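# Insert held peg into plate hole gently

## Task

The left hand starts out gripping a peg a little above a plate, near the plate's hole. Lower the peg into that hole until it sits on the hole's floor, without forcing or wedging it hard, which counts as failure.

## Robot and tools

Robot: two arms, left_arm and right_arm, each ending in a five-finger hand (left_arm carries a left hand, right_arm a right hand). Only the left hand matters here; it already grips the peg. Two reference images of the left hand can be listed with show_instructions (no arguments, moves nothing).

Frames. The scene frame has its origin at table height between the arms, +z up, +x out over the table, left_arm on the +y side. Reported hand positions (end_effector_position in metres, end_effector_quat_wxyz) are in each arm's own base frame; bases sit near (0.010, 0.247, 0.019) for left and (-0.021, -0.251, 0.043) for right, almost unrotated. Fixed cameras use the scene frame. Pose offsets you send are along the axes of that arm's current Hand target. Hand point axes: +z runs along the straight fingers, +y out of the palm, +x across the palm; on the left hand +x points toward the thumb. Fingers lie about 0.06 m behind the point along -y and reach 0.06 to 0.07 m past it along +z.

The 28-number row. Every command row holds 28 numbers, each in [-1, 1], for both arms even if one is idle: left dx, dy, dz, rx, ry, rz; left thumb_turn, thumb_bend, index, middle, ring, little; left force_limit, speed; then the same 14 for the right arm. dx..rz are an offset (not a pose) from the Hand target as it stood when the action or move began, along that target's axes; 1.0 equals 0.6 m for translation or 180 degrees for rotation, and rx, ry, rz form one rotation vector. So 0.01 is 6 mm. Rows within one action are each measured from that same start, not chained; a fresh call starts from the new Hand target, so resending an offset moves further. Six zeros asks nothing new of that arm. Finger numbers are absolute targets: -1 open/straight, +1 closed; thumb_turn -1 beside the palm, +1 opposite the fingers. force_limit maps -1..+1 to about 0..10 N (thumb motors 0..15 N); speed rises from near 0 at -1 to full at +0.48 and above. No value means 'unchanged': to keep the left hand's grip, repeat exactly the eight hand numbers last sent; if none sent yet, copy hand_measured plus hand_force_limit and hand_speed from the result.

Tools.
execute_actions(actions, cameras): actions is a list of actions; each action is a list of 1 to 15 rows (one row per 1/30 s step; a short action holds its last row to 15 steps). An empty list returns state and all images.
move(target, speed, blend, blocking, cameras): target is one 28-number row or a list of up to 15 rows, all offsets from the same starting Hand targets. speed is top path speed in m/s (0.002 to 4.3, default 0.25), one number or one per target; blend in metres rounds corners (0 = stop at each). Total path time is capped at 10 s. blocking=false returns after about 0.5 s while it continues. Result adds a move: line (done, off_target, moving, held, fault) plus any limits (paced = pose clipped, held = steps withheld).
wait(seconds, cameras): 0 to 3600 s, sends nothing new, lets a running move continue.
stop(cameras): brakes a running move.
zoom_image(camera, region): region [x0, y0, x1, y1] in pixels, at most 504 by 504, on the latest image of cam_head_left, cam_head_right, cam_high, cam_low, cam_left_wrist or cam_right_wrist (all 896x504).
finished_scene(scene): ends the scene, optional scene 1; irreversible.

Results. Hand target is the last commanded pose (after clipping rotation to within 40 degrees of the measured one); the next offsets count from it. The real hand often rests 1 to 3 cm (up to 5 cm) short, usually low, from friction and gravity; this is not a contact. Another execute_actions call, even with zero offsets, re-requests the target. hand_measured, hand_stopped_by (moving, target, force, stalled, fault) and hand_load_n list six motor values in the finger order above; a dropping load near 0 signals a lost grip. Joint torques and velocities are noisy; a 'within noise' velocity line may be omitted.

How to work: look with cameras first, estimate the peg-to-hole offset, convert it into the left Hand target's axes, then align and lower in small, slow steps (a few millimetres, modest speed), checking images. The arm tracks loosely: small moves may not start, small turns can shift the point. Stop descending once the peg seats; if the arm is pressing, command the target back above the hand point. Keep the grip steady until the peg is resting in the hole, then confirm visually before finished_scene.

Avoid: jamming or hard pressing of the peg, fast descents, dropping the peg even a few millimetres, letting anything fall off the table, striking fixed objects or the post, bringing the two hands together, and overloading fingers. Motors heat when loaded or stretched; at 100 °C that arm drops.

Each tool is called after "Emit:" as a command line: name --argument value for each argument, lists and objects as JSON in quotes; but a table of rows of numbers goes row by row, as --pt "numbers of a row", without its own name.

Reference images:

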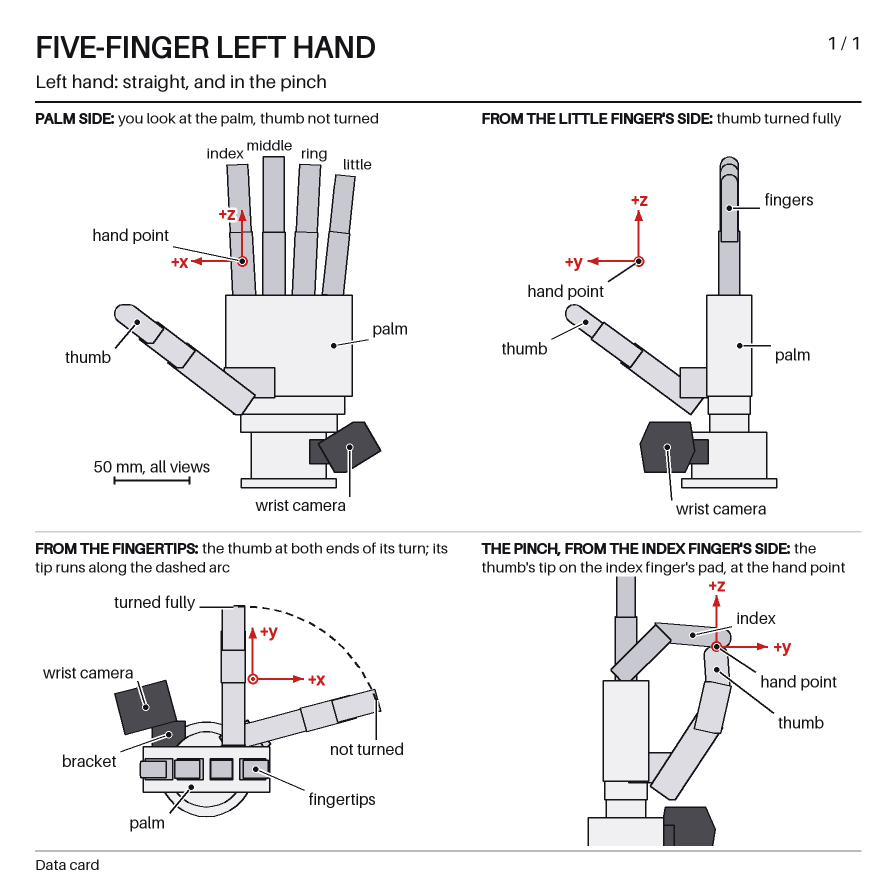

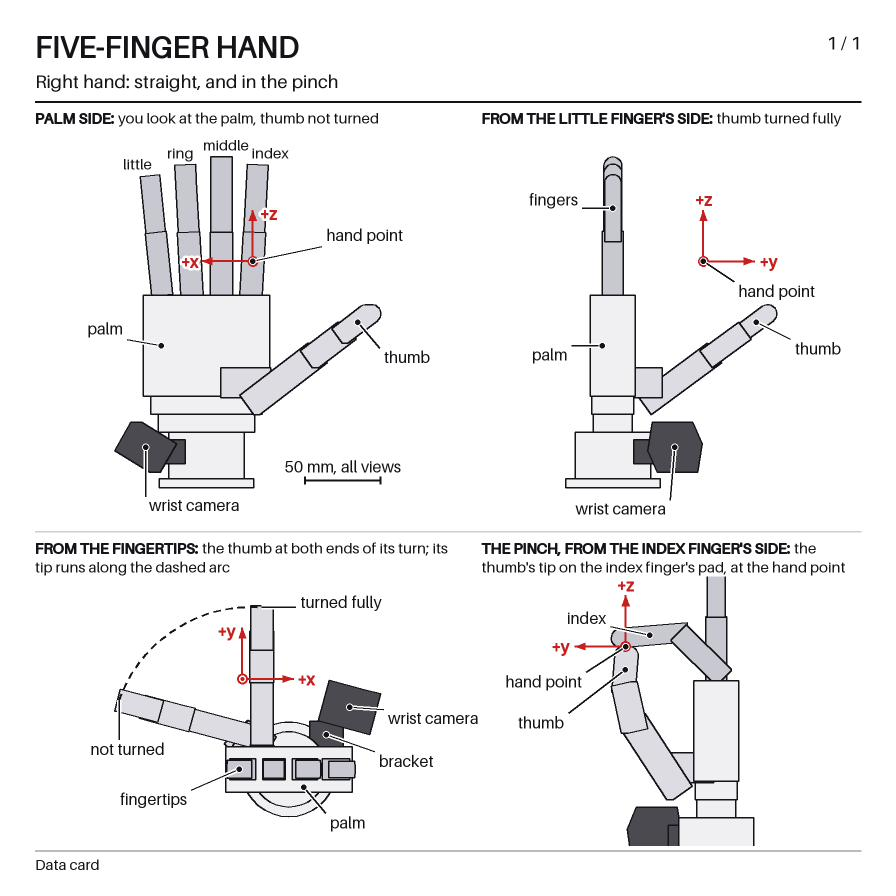

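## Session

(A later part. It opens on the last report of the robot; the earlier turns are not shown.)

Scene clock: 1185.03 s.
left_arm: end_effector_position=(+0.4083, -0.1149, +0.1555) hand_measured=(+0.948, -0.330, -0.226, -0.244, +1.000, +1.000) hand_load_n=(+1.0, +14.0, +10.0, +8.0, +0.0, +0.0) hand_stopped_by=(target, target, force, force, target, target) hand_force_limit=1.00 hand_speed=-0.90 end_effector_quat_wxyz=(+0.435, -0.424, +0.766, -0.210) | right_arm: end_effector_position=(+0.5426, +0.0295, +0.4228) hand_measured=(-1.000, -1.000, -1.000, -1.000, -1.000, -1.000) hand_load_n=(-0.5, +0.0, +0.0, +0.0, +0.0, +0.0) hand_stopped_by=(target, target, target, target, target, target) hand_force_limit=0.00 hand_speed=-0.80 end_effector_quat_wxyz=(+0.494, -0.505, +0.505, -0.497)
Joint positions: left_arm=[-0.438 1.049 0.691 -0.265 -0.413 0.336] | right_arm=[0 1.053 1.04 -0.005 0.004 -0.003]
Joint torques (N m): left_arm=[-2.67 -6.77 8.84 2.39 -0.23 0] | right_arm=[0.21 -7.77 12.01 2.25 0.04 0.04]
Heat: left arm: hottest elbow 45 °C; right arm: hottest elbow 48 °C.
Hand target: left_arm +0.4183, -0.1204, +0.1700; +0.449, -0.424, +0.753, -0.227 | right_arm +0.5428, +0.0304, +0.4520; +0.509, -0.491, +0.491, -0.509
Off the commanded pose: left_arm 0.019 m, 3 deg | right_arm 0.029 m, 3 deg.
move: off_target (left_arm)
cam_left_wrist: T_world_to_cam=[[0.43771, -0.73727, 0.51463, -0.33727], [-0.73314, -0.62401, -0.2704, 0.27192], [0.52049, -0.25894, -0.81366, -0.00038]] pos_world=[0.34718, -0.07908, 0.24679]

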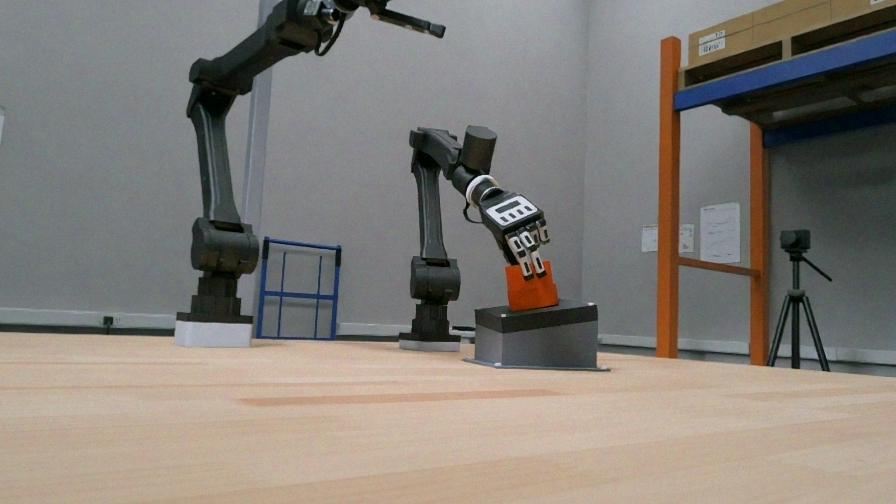

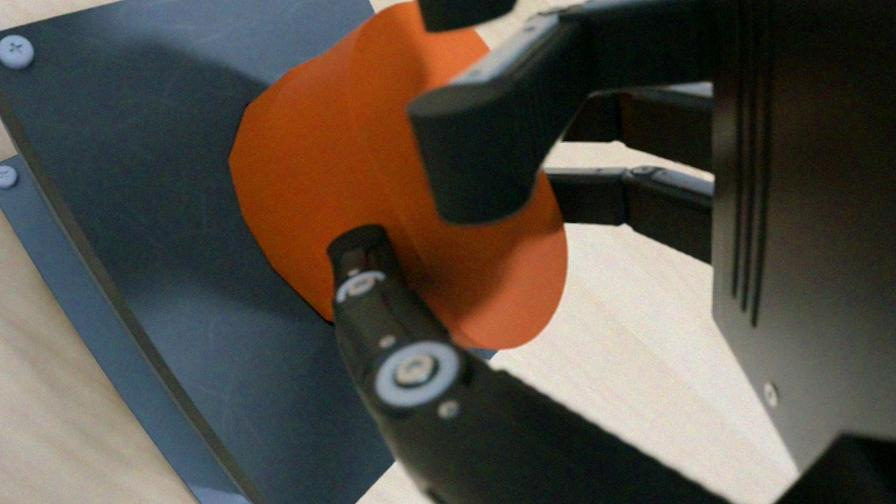

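Emit:
move --pt "-0.0048 -0.0072 -0.0049 0 0 0 0.948 -0.324 -0.226 -0.244 1 1 1 -0.9 0 0 0 0 0 0 -1 -1 -1 -1 -1 -1 0 -0.8" --pt "-0.0259 0.0062 -0.0040 0 0.0033 -0.0049 0.948 -0.324 -0.226 -0.244 1 1 1 -0.9 0 0 0 0 0 0 -1 -1 -1 -1 -1 -1 0 -0.8" --pt "-0.0031 -0.0005 0.0005 0 0.0033 -0.0049 0.948 -0.324 -0.226 -0.244 1 1 1 -0.9 0 0 0 0 0 0 -1 -1 -1 -1 -1 -1 0 -0.8" --speed 0.03 --cameras '["cam_low","cam_left_wrist"]'

Emit:
zoom_image --camera "cam_low" --region '[502, 290, 534, 317]'

Emit:
zoom_image --camera "cam_low" --region '[534, 285, 566, 312]'

Emit:
zoom_image --camera "cam_left_wrist" --region '[220, 90, 290, 160]'

Emit:
zoom_image --camera "cam_left_wrist" --region '[220, 160, 290, 230]'

Emit:
zoom_image --camera "cam_left_wrist" --region '[260, 250, 340, 330]'

Scene clock: 1229.83 s.
left_arm: end_effector_position=(+0.4093, -0.1135, +0.1557) hand_measured=(+0.948, -0.330, -0.226, -0.244, +1.000, +1.000) hand_load_n=(+1.0, +14.0, +9.5, +7.5, +0.0, +0.0) hand_stopped_by=(target, target, force, force, target, target) hand_force_limit=1.00 hand_speed=-0.90 end_effector_quat_wxyz=(+0.430, -0.429, +0.764, -0.217) | right_arm: end_effector_position=(+0.5426, +0.0295, +0.4228) hand_measured=(-1.000, -1.000, -1.000, -1.000, -1.000, -1.000) hand_load_n=(+0.0, +0.0, +0.0, -0.5, +0.0, +0.0) hand_stopped_by=(target, target, target, target, target, target) hand_force_limit=0.00 hand_speed=-0.80 end_effector_quat_wxyz=(+0.494, -0.505, +0.505, -0.497)
Joint positions: left_arm=[-0.422 1.046 0.691 -0.265 -0.39 0.328] | right_arm=[0 1.053 1.04 -0.005 0.004 -0.003]
Joint torques (N m): left_arm=[-2.84 -6.71 9.1 2.15 -0.27 0] | right_arm=[0.21 -7.82 12 2.25 0.02 0.03]
Heat: left arm: hottest elbow 48 °C; right arm: hottest elbow 49 °C.
Hand target: left_arm +0.4192, -0.1190, +0.1710; +0.443, -0.429, +0.752, -0.232 | right_arm +0.5428, +0.0304, +0.4520; +0.509, -0.491, +0.491, -0.509
Off the commanded pose: left_arm 0.019 m, 3 deg | right_arm 0.029 m, 3 deg.
move: off_target (left_arm)
cam_left_wrist: T_world_to_cam=[[0.43949, -0.72662, 0.52809, -0.33845], [-0.73336, -0.62974, -0.25616, 0.27091], [0.51869, -0.2747, -0.80963, -0.00204]] pos_world=[0.34848, -0.07588, 0.24648]

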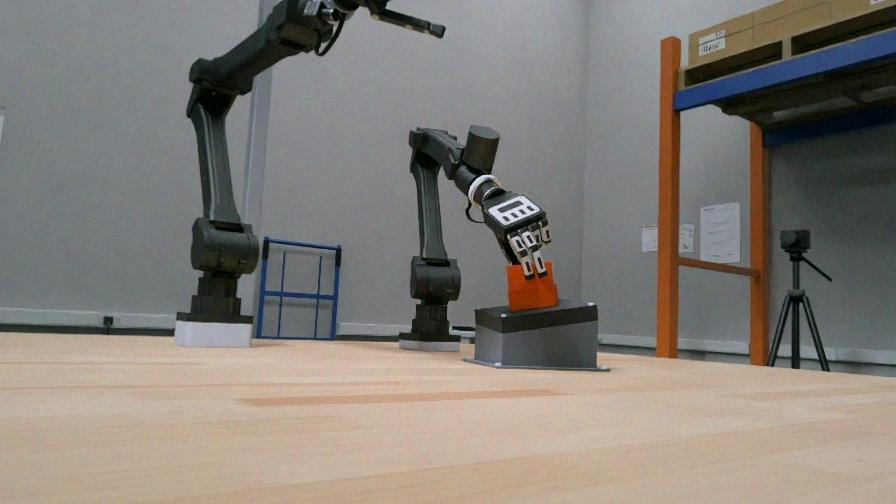

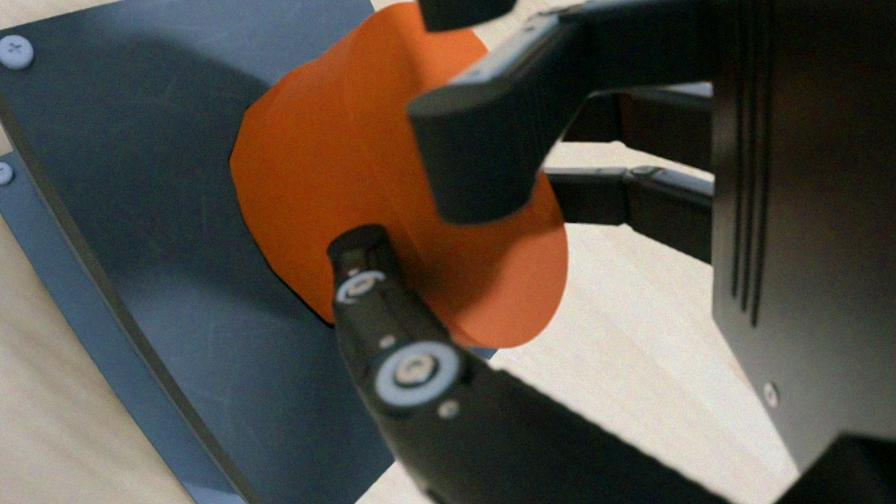

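Scaled by 15.750 from the camera's image (finer frame: 1280x720).

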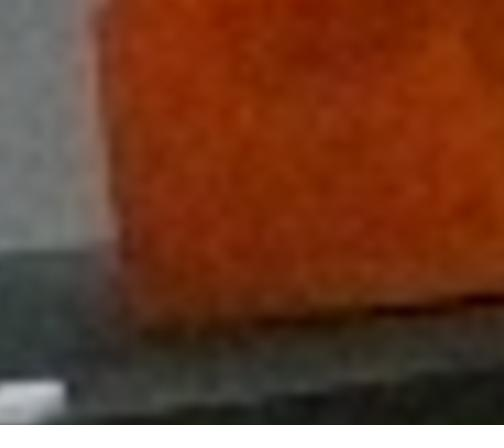

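Scaled by 15.750 from the camera's image (finer frame: 1280x720).

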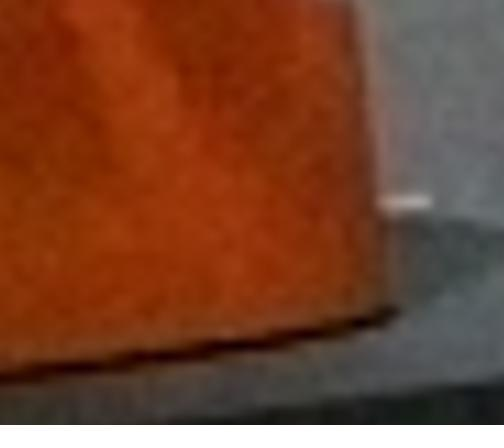

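Scaled by 7.200 from the camera's image (finer frame: 1280x720).

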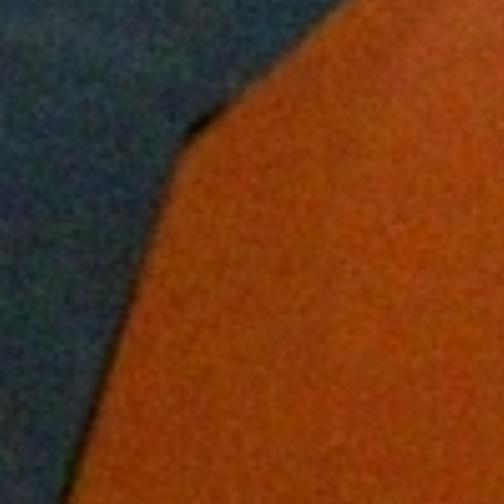

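Scaled by 7.200 from the camera's image (finer frame: 1280x720).

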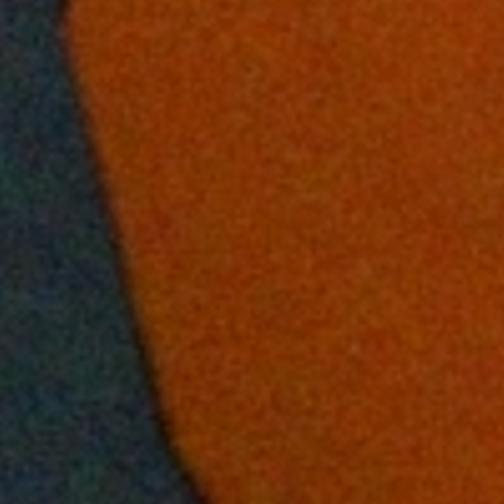

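Scaled by 6.300 from the camera's image (finer frame: 1280x720).

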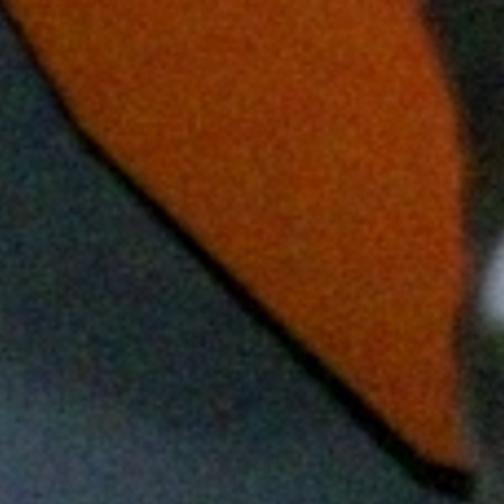

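Emit:
move --target '[0.0021,0.0065,0.0049,0,0,0,0.948,-0.324,-0.226,-0.244,1,1,1,-0.9,0,0,0,0,0,0,-1,-1,-1,-1,-1,-1,0,-0.8]' --speed 0.02 --cameras '["cam_low","cam_left_wrist"]'

Emit:
zoom_image --camera "cam_low" --region '[500, 265, 565, 325]'

Emit:
zoom_image --camera "cam_left_wrist" --region '[220, 90, 290, 160]'

Emit:
zoom_image --camera "cam_left_wrist" --region '[220, 160, 290, 230]'

Emit:
zoom_image --camera "cam_left_wrist" --region '[260, 250, 340, 330]'

Scene clock: 1251.73 s.
left_arm: end_effector_position=(+0.4093, -0.1134, +0.1516) hand_measured=(+0.948, -0.330, -0.226, -0.244, +1.000, +1.000) hand_load_n=(+1.0, +13.5, +10.0, +7.5, +0.0, +0.0) hand_stopped_by=(target, target, force, force, target, target) hand_force_limit=1.00 hand_speed=-0.90 end_effector_quat_wxyz=(+0.429, -0.429, +0.765, -0.215) | right_arm: end_effector_position=(+0.5426, +0.0295, +0.4228) hand_measured=(-1.000, -1.000, -1.000, -1.000, -1.000, -1.000) hand_load_n=(+0.0, +0.0, +0.0, +0.0, +0.0, +0.0) hand_stopped_by=(target, target, target, target, target, target) hand_force_limit=0.00 hand_speed=-0.80 end_effector_quat_wxyz=(+0.494, -0.505, +0.505, -0.497)
Joint positions: left_arm=[-0.422 1.052 0.685 -0.255 -0.39 0.328] | right_arm=[0 1.053 1.04 -0.005 0.004 -0.003]
Joint torques (N m): left_arm=[-2.61 -6.89 8.81 2.41 -0.15 0.03] | right_arm=[0.32 -7.47 12.01 2.19 0.03 0.06]
Heat: left arm: hottest elbow 48 °C; right arm: hottest elbow 49 °C.
Hand target: left_arm +0.4197, -0.1179, +0.1661; +0.443, -0.429, +0.752, -0.232 | right_arm +0.5428, +0.0304, +0.4520; +0.509, -0.491, +0.491, -0.509
Off the commanded pose: left_arm 0.018 m, 3 deg | right_arm 0.029 m, 3 deg.
move: off_target (left_arm)
cam_left_wrist: T_world_to_cam=[[0.44098, -0.72727, 0.52595, -0.3366], [-0.73409, -0.62942, -0.25485, 0.26996], [0.51639, -0.2737, -0.81144, -0.004]] pos_world=[0.34868, -0.07598, 0.24259]

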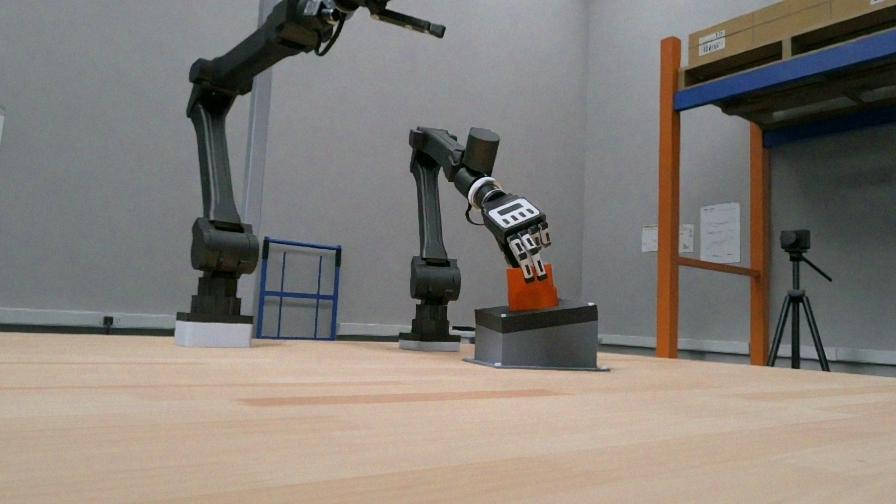

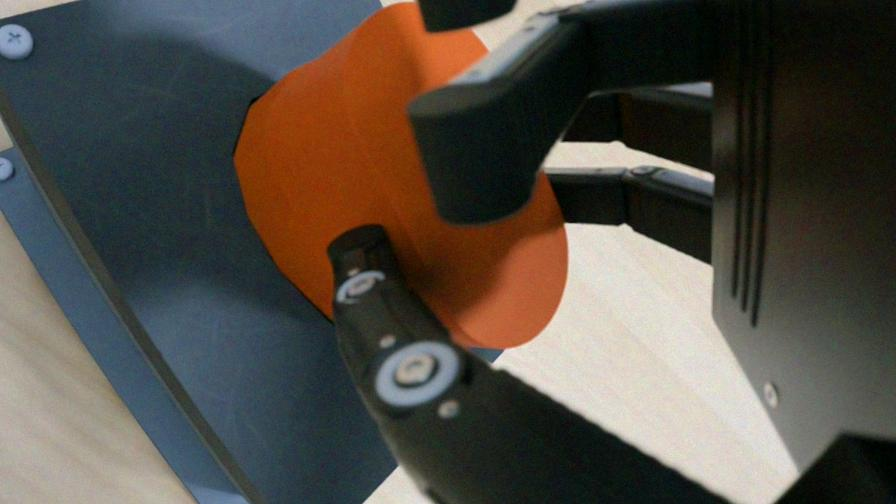

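Scaled by 7.754 from the camera's image (finer frame: 1280x720).

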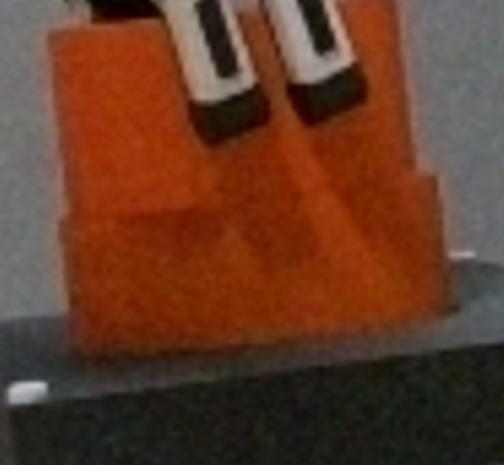

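Scaled by 7.200 from the camera's image (finer frame: 1280x720).

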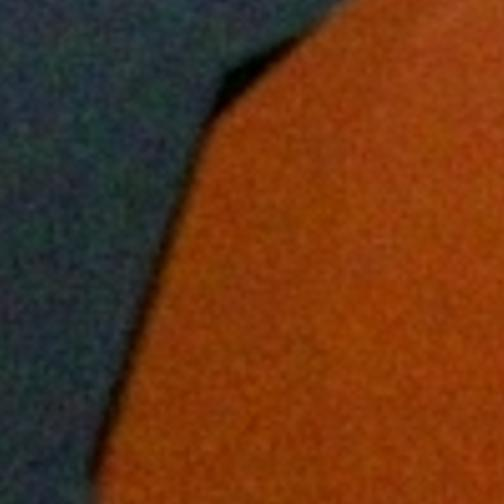

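Scaled by 7.200 from the camera's image (finer frame: 1280x720).

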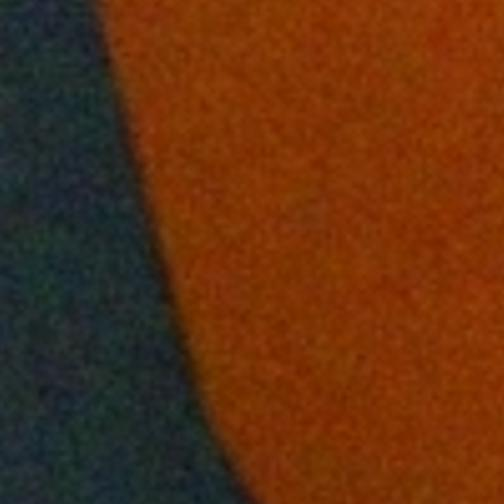

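Scaled by 6.300 from the camera's image (finer frame: 1280x720).

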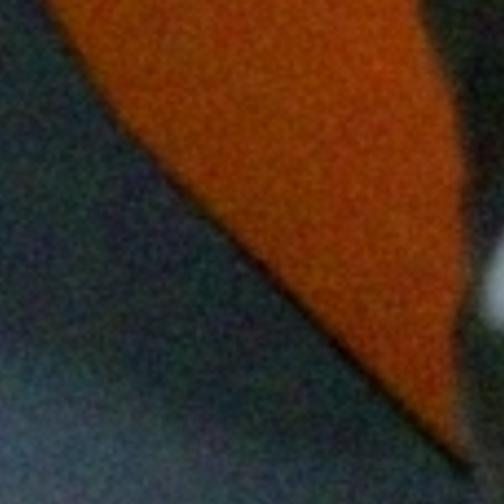

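Emit:
move --target '[-0.0015,0.0110,0.0050,0,0,0,0.948,-0.324,-0.226,-0.244,1,1,1,-0.9,0,0,0,0,0,0,-1,-1,-1,-1,-1,-1,0,-0.8]' --speed 0.02 --cameras '["cam_low","cam_left_wrist"]'

Emit:
zoom_image --camera "cam_low" --region '[500, 265, 565, 325]'

Emit:
zoom_image --camera "cam_left_wrist" --region '[210, 70, 350, 340]'

Scene clock: 1270.10 s.
left_arm: end_effector_position=(+0.4088, -0.1126, +0.1469) hand_measured=(+0.948, -0.330, -0.226, -0.244, +1.000, +1.000) hand_load_n=(+1.0, +13.5, +9.5, +7.5, +0.0, +0.0) hand_stopped_by=(target, target, force, force, target, target) hand_force_limit=1.00 hand_speed=-0.90 end_effector_quat_wxyz=(+0.429, -0.429, +0.764, -0.219) | right_arm: end_effector_position=(+0.5426, +0.0295, +0.4228) hand_measured=(-1.000, -1.000, -1.000, -1.000, -1.000, -1.000) hand_load_n=(-0.5, +0.0, +0.0, +0.0, +0.0, +0.0) hand_stopped_by=(target, target, target, target, target, target) hand_force_limit=0.00 hand_speed=-0.80 end_effector_quat_wxyz=(+0.494, -0.505, +0.505, -0.497)
Joint positions: left_arm=[-0.418 1.052 0.67 -0.234 -0.382 0.328] | right_arm=[0 1.053 1.04 -0.005 0.004 -0.003]
Joint torques (N m): left_arm=[-1.61 -6.65 8.69 2.39 -0.06 0.1] | right_arm=[0.09 -7.65 12.08 2.25 0.02 0.05]
Heat: left arm: hottest elbow 47 °C; right arm: hottest elbow 49 °C.
Hand target: left_arm +0.4196, -0.1136, +0.1602; +0.443, -0.429, +0.752, -0.232 | right_arm +0.5428, +0.0304, +0.4520; +0.509, -0.491, +0.491, -0.509
Off the commanded pose: left_arm 0.017 m, 3 deg | right_arm 0.029 m, 3 deg.
move: off_target (left_arm)
cam_left_wrist: T_world_to_cam=[[0.43779, -0.72454, 0.53233, -0.33262], [-0.73415, -0.62987, -0.25354, 0.26867], [0.519, -0.27982, -0.80768, -0.00966]] pos_world=[0.34788, -0.07448, 0.23738]

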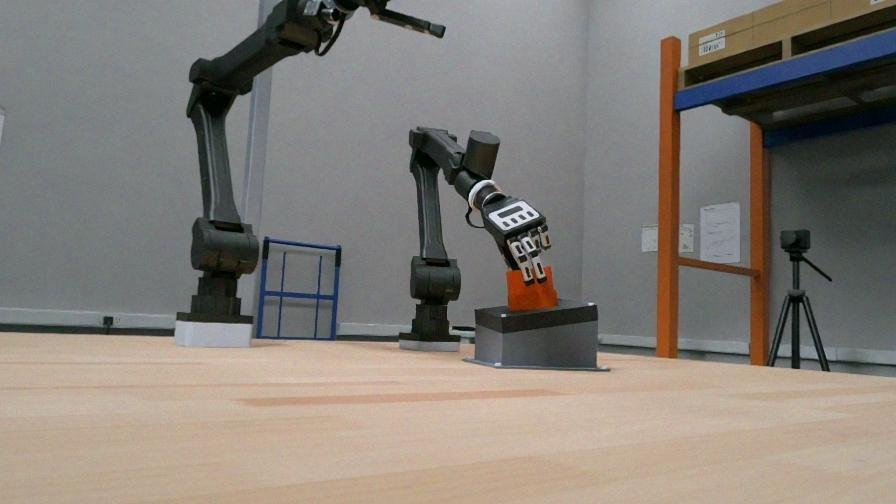

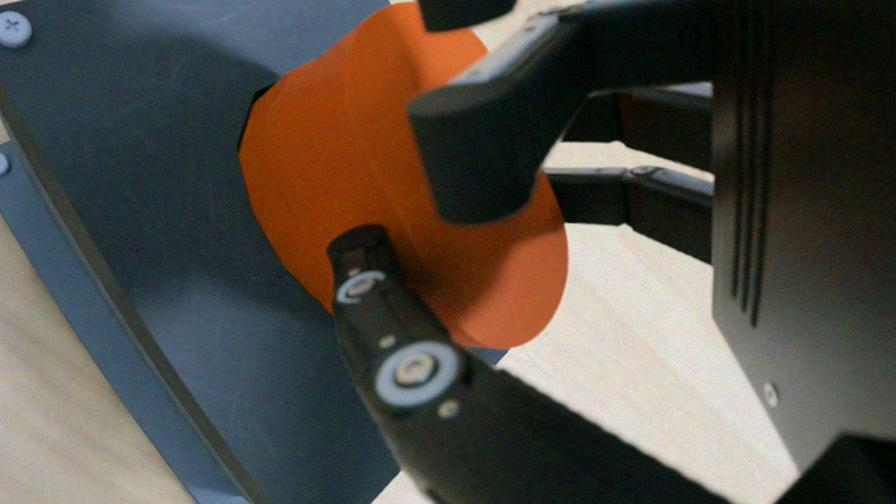

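Scaled by 7.754 from the camera's image (finer frame: 1280x720).

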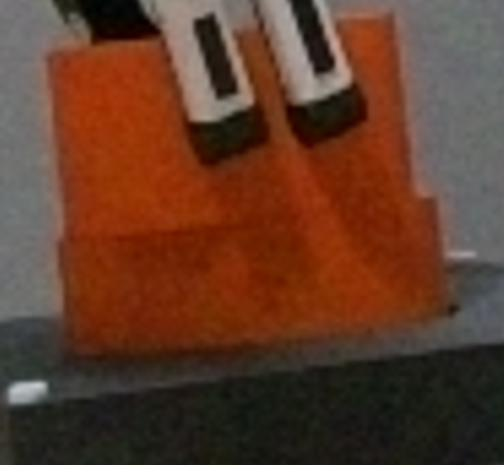

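Scaled by 1.867 from the camera's image (finer frame: 1280x720).

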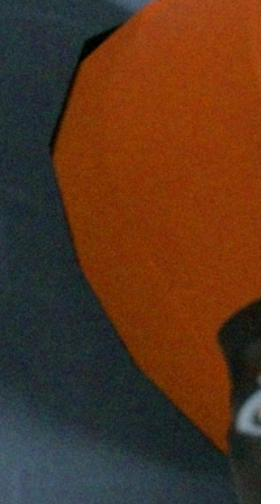

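Emit:
move --target '[-0.0018,0.0106,0.0057,0,0,0,0.948,-0.324,-0.226,-0.244,1,1,1,-0.9,0,0,0,0,0,0,-1,-1,-1,-1,-1,-1,0,-0.8]' --speed 0.02 --cameras '["cam_low","cam_left_wrist"]'

Emit:
zoom_image --camera "cam_low" --region '[500, 265, 565, 325]'

Emit:
zoom_image --camera "cam_left_wrist" --region '[210, 70, 350, 340]'

Scene clock: 1280.67 s.
left_arm: end_effector_position=(+0.4089, -0.1117, +0.1417) hand_measured=(+0.948, -0.330, -0.226, -0.244, +1.000, +1.000) hand_load_n=(+1.0, +13.5, +10.0, +7.5, +0.0, +0.0) hand_stopped_by=(target, target, force, force, target, target) hand_force_limit=1.00 hand_speed=-0.90 end_effector_quat_wxyz=(+0.427, -0.430, +0.763, -0.223) | right_arm: end_effector_position=(+0.5426, +0.0295, +0.4228) hand_measured=(-1.000, -1.000, -1.000, -1.000, -1.000, -1.000) hand_load_n=(-0.5, +0.0, -0.5, +0.0, +0.0, +0.0) hand_stopped_by=(target, target, target, target, target, target) hand_force_limit=0.00 hand_speed=-0.80 end_effector_quat_wxyz=(+0.494, -0.505, +0.505, -0.497)
Joint positions: left_arm=[-0.41 1.055 0.656 -0.212 -0.37 0.328] | right_arm=[0 1.053 1.04 -0.005 0.004 -0.003]
Joint torques (N m): left_arm=[-1.08 -6.65 8.58 2.39 -0.05 0.17] | right_arm=[0.26 -7.59 11.97 2.24 0.02 0.04]
Heat: left arm: hottest elbow 47 °C; right arm: hottest elbow 49 °C.
Hand target: left_arm +0.4200, -0.1093, +0.1543; +0.443, -0.429, +0.752, -0.232 | right_arm +0.5428, +0.0304, +0.4520; +0.509, -0.491, +0.491, -0.509
Off the commanded pose: left_arm 0.017 m, 2 deg | right_arm 0.029 m, 3 deg.
move: off_target (left_arm)
cam_left_wrist: T_world_to_cam=[[0.43537, -0.72109, 0.53896, -0.32875], [-0.73528, -0.63026, -0.24929, 0.2679], [0.51945, -0.28776, -0.8046, -0.01515]] pos_world=[0.34798, -0.07257, 0.23178]

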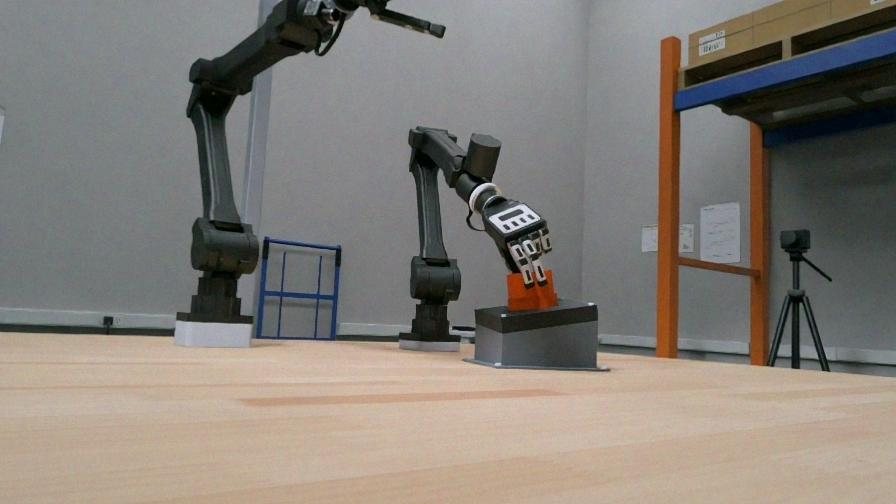

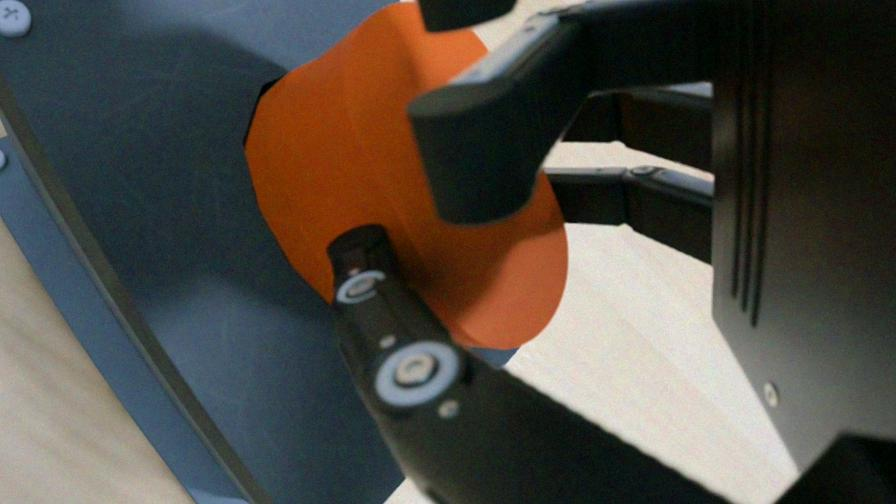

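Scaled by 7.754 from the camera's image (finer frame: 1280x720).

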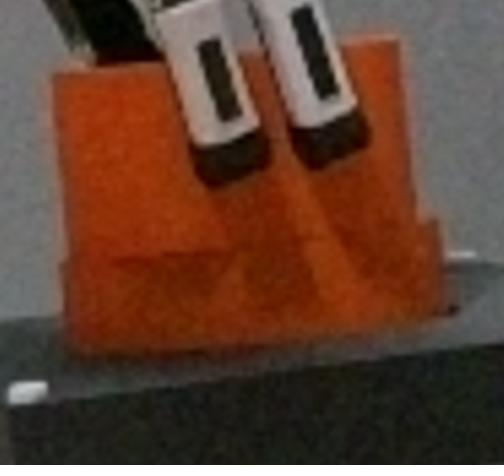

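Scaled by 1.867 from the camera's image (finer frame: 1280x720).

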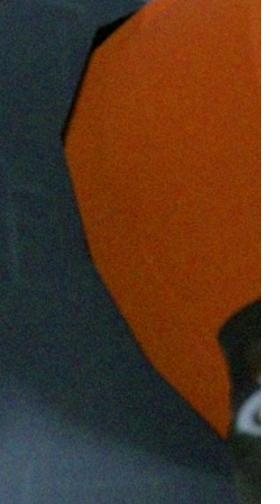

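Emit:
move --target '[0.0012,0.0088,0.0057,0,0,0,0.948,-0.324,-0.226,-0.244,1,1,1,-0.9,0,0,0,0,0,0,-1,-1,-1,-1,-1,-1,0,-0.8]' --speed 0.02 --cameras '["cam_low","cam_left_wrist"]'

Emit:
zoom_image --camera "cam_low" --region '[500, 265, 565, 325]'

Emit:
zoom_image --camera "cam_left_wrist" --region '[210, 70, 350, 340]'

Scene clock: 1293.10 s.
left_arm: end_effector_position=(+0.4094, -0.1111, +0.1376) hand_measured=(+0.948, -0.330, -0.226, -0.244, +1.000, +1.000) hand_load_n=(+0.5, +13.0, +10.0, +7.5, +0.0, +0.0) hand_stopped_by=(target, target, force, force, target, target) hand_force_limit=1.00 hand_speed=-0.90 end_effector_quat_wxyz=(+0.428, -0.429, +0.763, -0.225) | right_arm: end_effector_position=(+0.5426, +0.0295, +0.4228) hand_measured=(-1.000, -1.000, -1.000, -1.000, -1.000, -1.000) hand_load_n=(+0.0, +0.0, +0.0, +0.0, -0.5, +0.0) hand_stopped_by=(target, target, target, target, target, target) hand_force_limit=0.00 hand_speed=-0.80 end_effector_quat_wxyz=(+0.494, -0.505, +0.505, -0.497)
Joint positions: left_arm=[-0.407 1.06 0.645 -0.193 -0.365 0.333] | right_arm=[0 1.053 1.04 -0.005 0.004 -0.003]
Joint torques (N m): left_arm=[-1.08 -6.42 8.39 2.41 -0.01 0.17] | right_arm=[0.38 -7.59 12.08 2.25 0.02 0.04]
Heat: left arm: hottest elbow 46 °C; right arm: hottest elbow 49 °C.
Hand target: left_arm +0.4205, -0.1070, +0.1484; +0.443, -0.429, +0.752, -0.232 | right_arm +0.5428, +0.0304, +0.4520; +0.509, -0.491, +0.491, -0.509
Off the commanded pose: left_arm 0.016 m, 2 deg | right_arm 0.029 m, 3 deg.
move: off_target (left_arm)
cam_left_wrist: T_world_to_cam=[[0.43136, -0.72228, 0.54058, -0.32504], [-0.73655, -0.62797, -0.25131, 0.26862], [0.52099, -0.28976, -0.80288, -0.01961]] pos_world=[0.34828, -0.07177, 0.22747]

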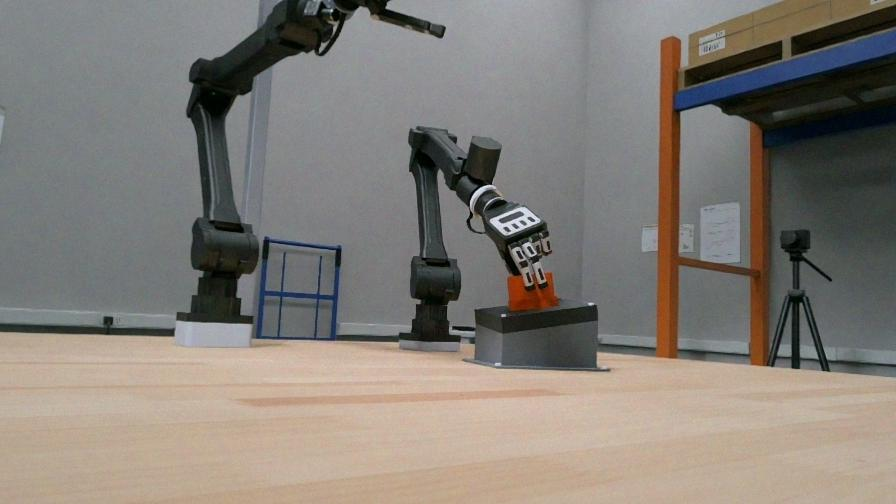

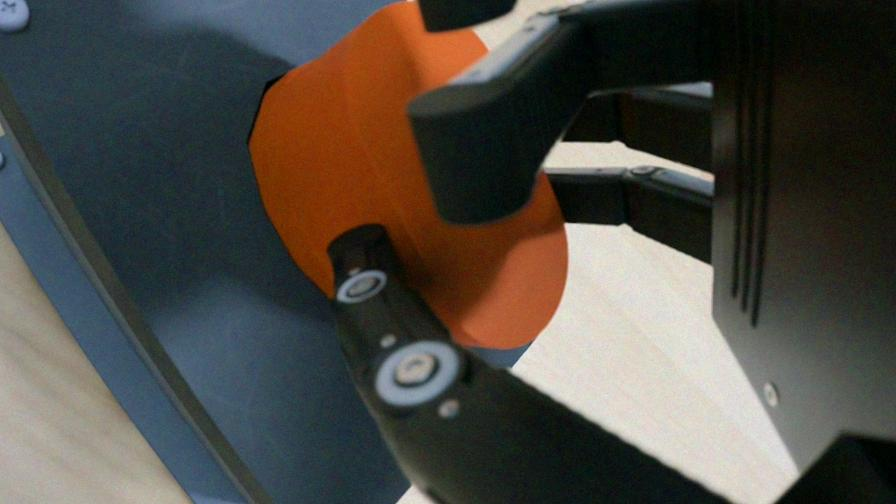

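Scaled by 7.754 from the camera's image (finer frame: 1280x720).

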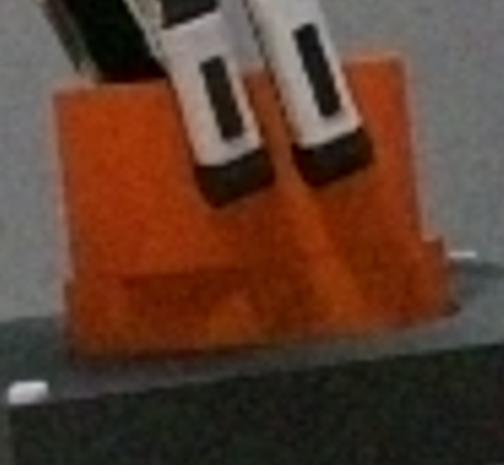

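Scaled by 1.867 from the camera's image (finer frame: 1280x720).

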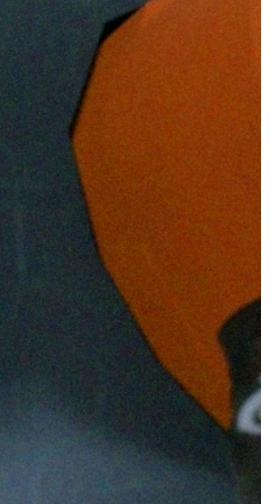

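Emit:
move --target '[0.0009,0.0054,0.0030,0,0,0,0.948,-0.324,-0.226,-0.244,1,1,1,-0.9,0,0,0,0,0,0,-1,-1,-1,-1,-1,-1,0,-0.8]' --speed 0.02 --cameras '["cam_low","cam_left_wrist"]'

Emit:
zoom_image --camera "cam_low" --region '[500, 265, 565, 325]'

Scene clock: 1304.30 s.
left_arm: end_effector_position=(+0.4100, -0.1109, +0.1370) hand_measured=(+0.948, -0.330, -0.226, -0.244, +1.000, +1.000) hand_load_n=(+0.0, +13.0, +9.5, +9.0, +0.0, +0.0) hand_stopped_by=(target, target, force, force, target, target) hand_force_limit=1.00 hand_speed=-0.90 end_effector_quat_wxyz=(+0.430, -0.427, +0.763, -0.226) | right_arm: end_effector_position=(+0.5426, +0.0295, +0.4228) hand_measured=(-1.000, -1.000, -1.000, -1.000, -1.000, -1.000) hand_load_n=(+0.0, +0.0, +0.0, -0.5, +0.0, +0.0) hand_stopped_by=(target, target, target, target, target, target) hand_force_limit=0.00 hand_speed=-0.80 end_effector_quat_wxyz=(+0.494, -0.505, +0.505, -0.497)
Joint positions: left_arm=[-0.405 1.06 0.641 -0.182 -0.362 0.337] | right_arm=[0 1.053 1.04 -0.005 0.004 -0.003]
Joint torques (N m): left_arm=[-0.85 -6.12 8.16 2.44 -0.02 0.15] | right_arm=[0.09 -7.65 12.01 2.25 0.02 0.05]
Heat: left arm: hottest elbow 45 °C; right arm: hottest elbow 49 °C.
Hand target: left_arm +0.4205, -0.1057, +0.1449; +0.443, -0.429, +0.752, -0.232 | right_arm +0.5428, +0.0304, +0.4520; +0.509, -0.491, +0.491, -0.509
Off the commanded pose: left_arm 0.014 m, 2 deg | right_arm 0.029 m, 3 deg.
move: off_target (left_arm)
cam_left_wrist: T_world_to_cam=[[0.42634, -0.7237, 0.54267, -0.32321], [-0.73744, -0.6255, -0.2548, 0.27015], [0.52384, -0.29156, -0.80036, -0.02207]] pos_world=[0.34858, -0.07136, 0.22656]

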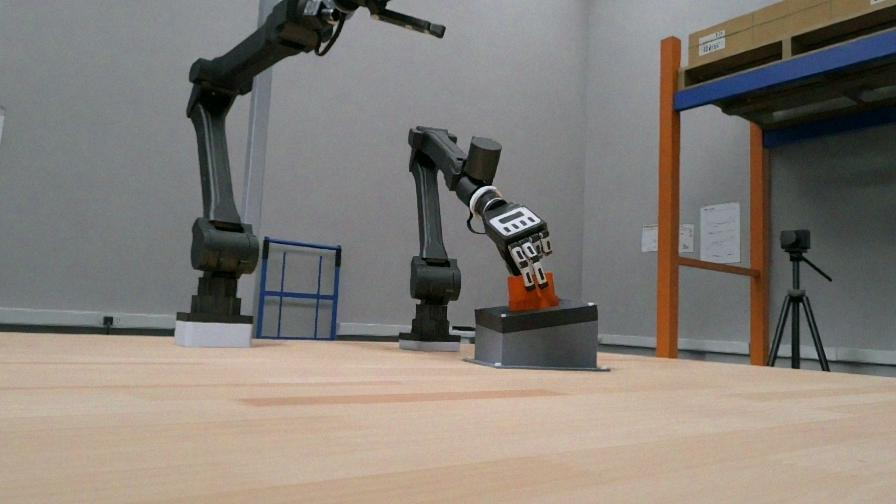

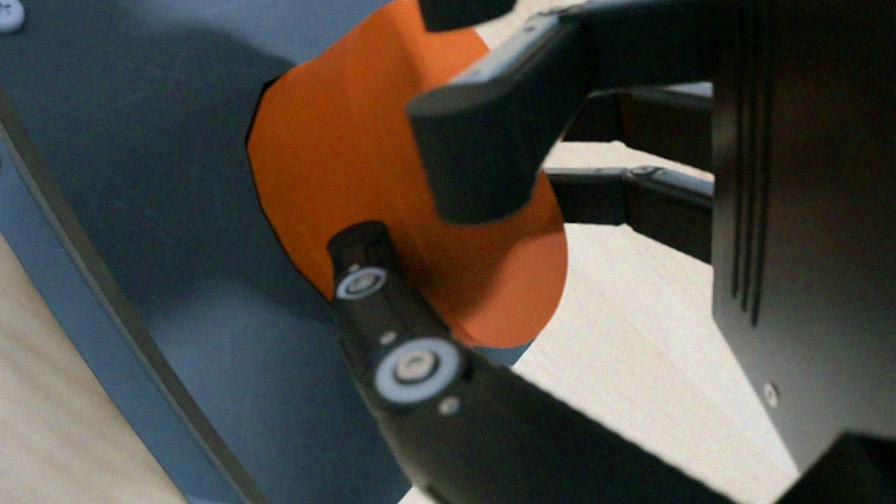

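Scaled by 7.754 from the camera's image (finer frame: 1280x720).

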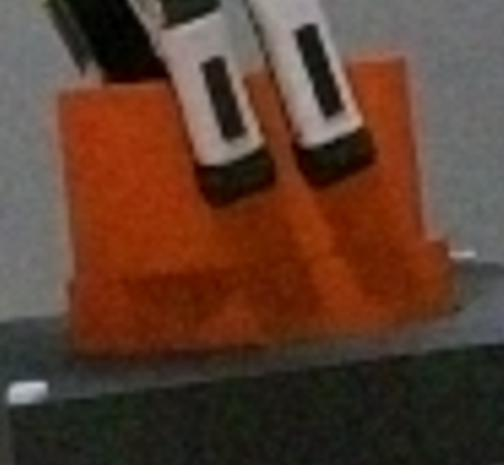

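Emit:
zoom_image --camera "cam_left_wrist" --region '[230, 30, 350, 150]'

Emit:
zoom_image --camera "cam_left_wrist" --region '[230, 140, 350, 320]'

Emit:
zoom_image --camera "cam_low" --region '[502, 285, 534, 317]'

Emit:
zoom_image --camera "cam_low" --region '[534, 280, 566, 312]'

Scaled by 4.200 from the camera's image (finer frame: 1280x720).

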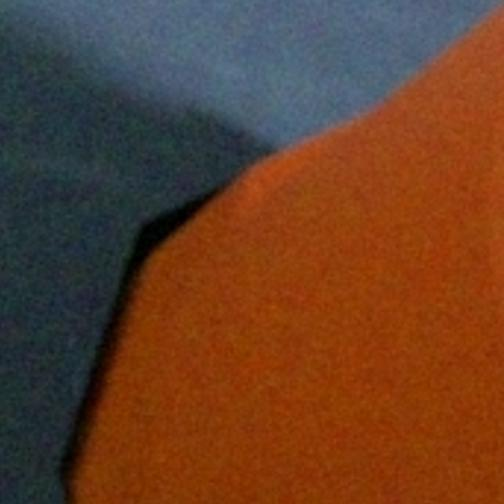

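Scaled by 2.800 from the camera's image (finer frame: 1280x720).

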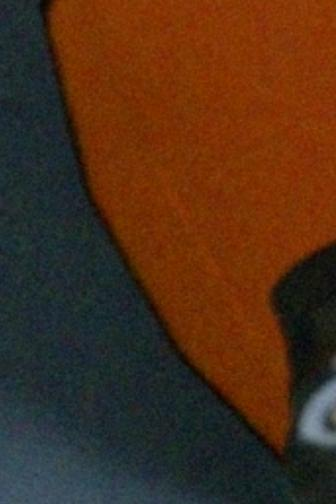

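Scaled by 15.750 from the camera's image (finer frame: 1280x720).

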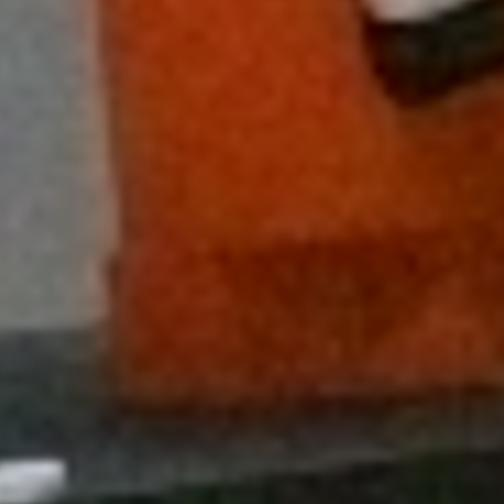

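Scaled by 15.750 from the camera's image (finer frame: 1280x720).

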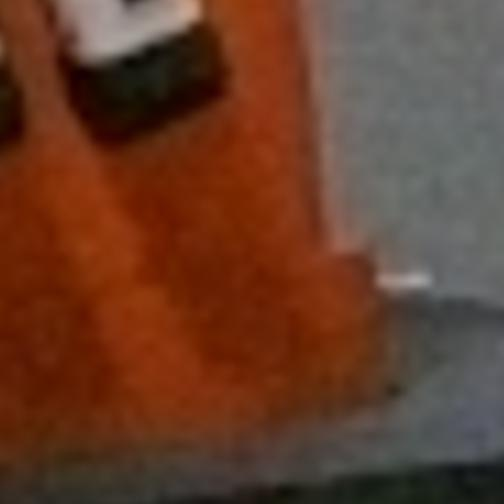

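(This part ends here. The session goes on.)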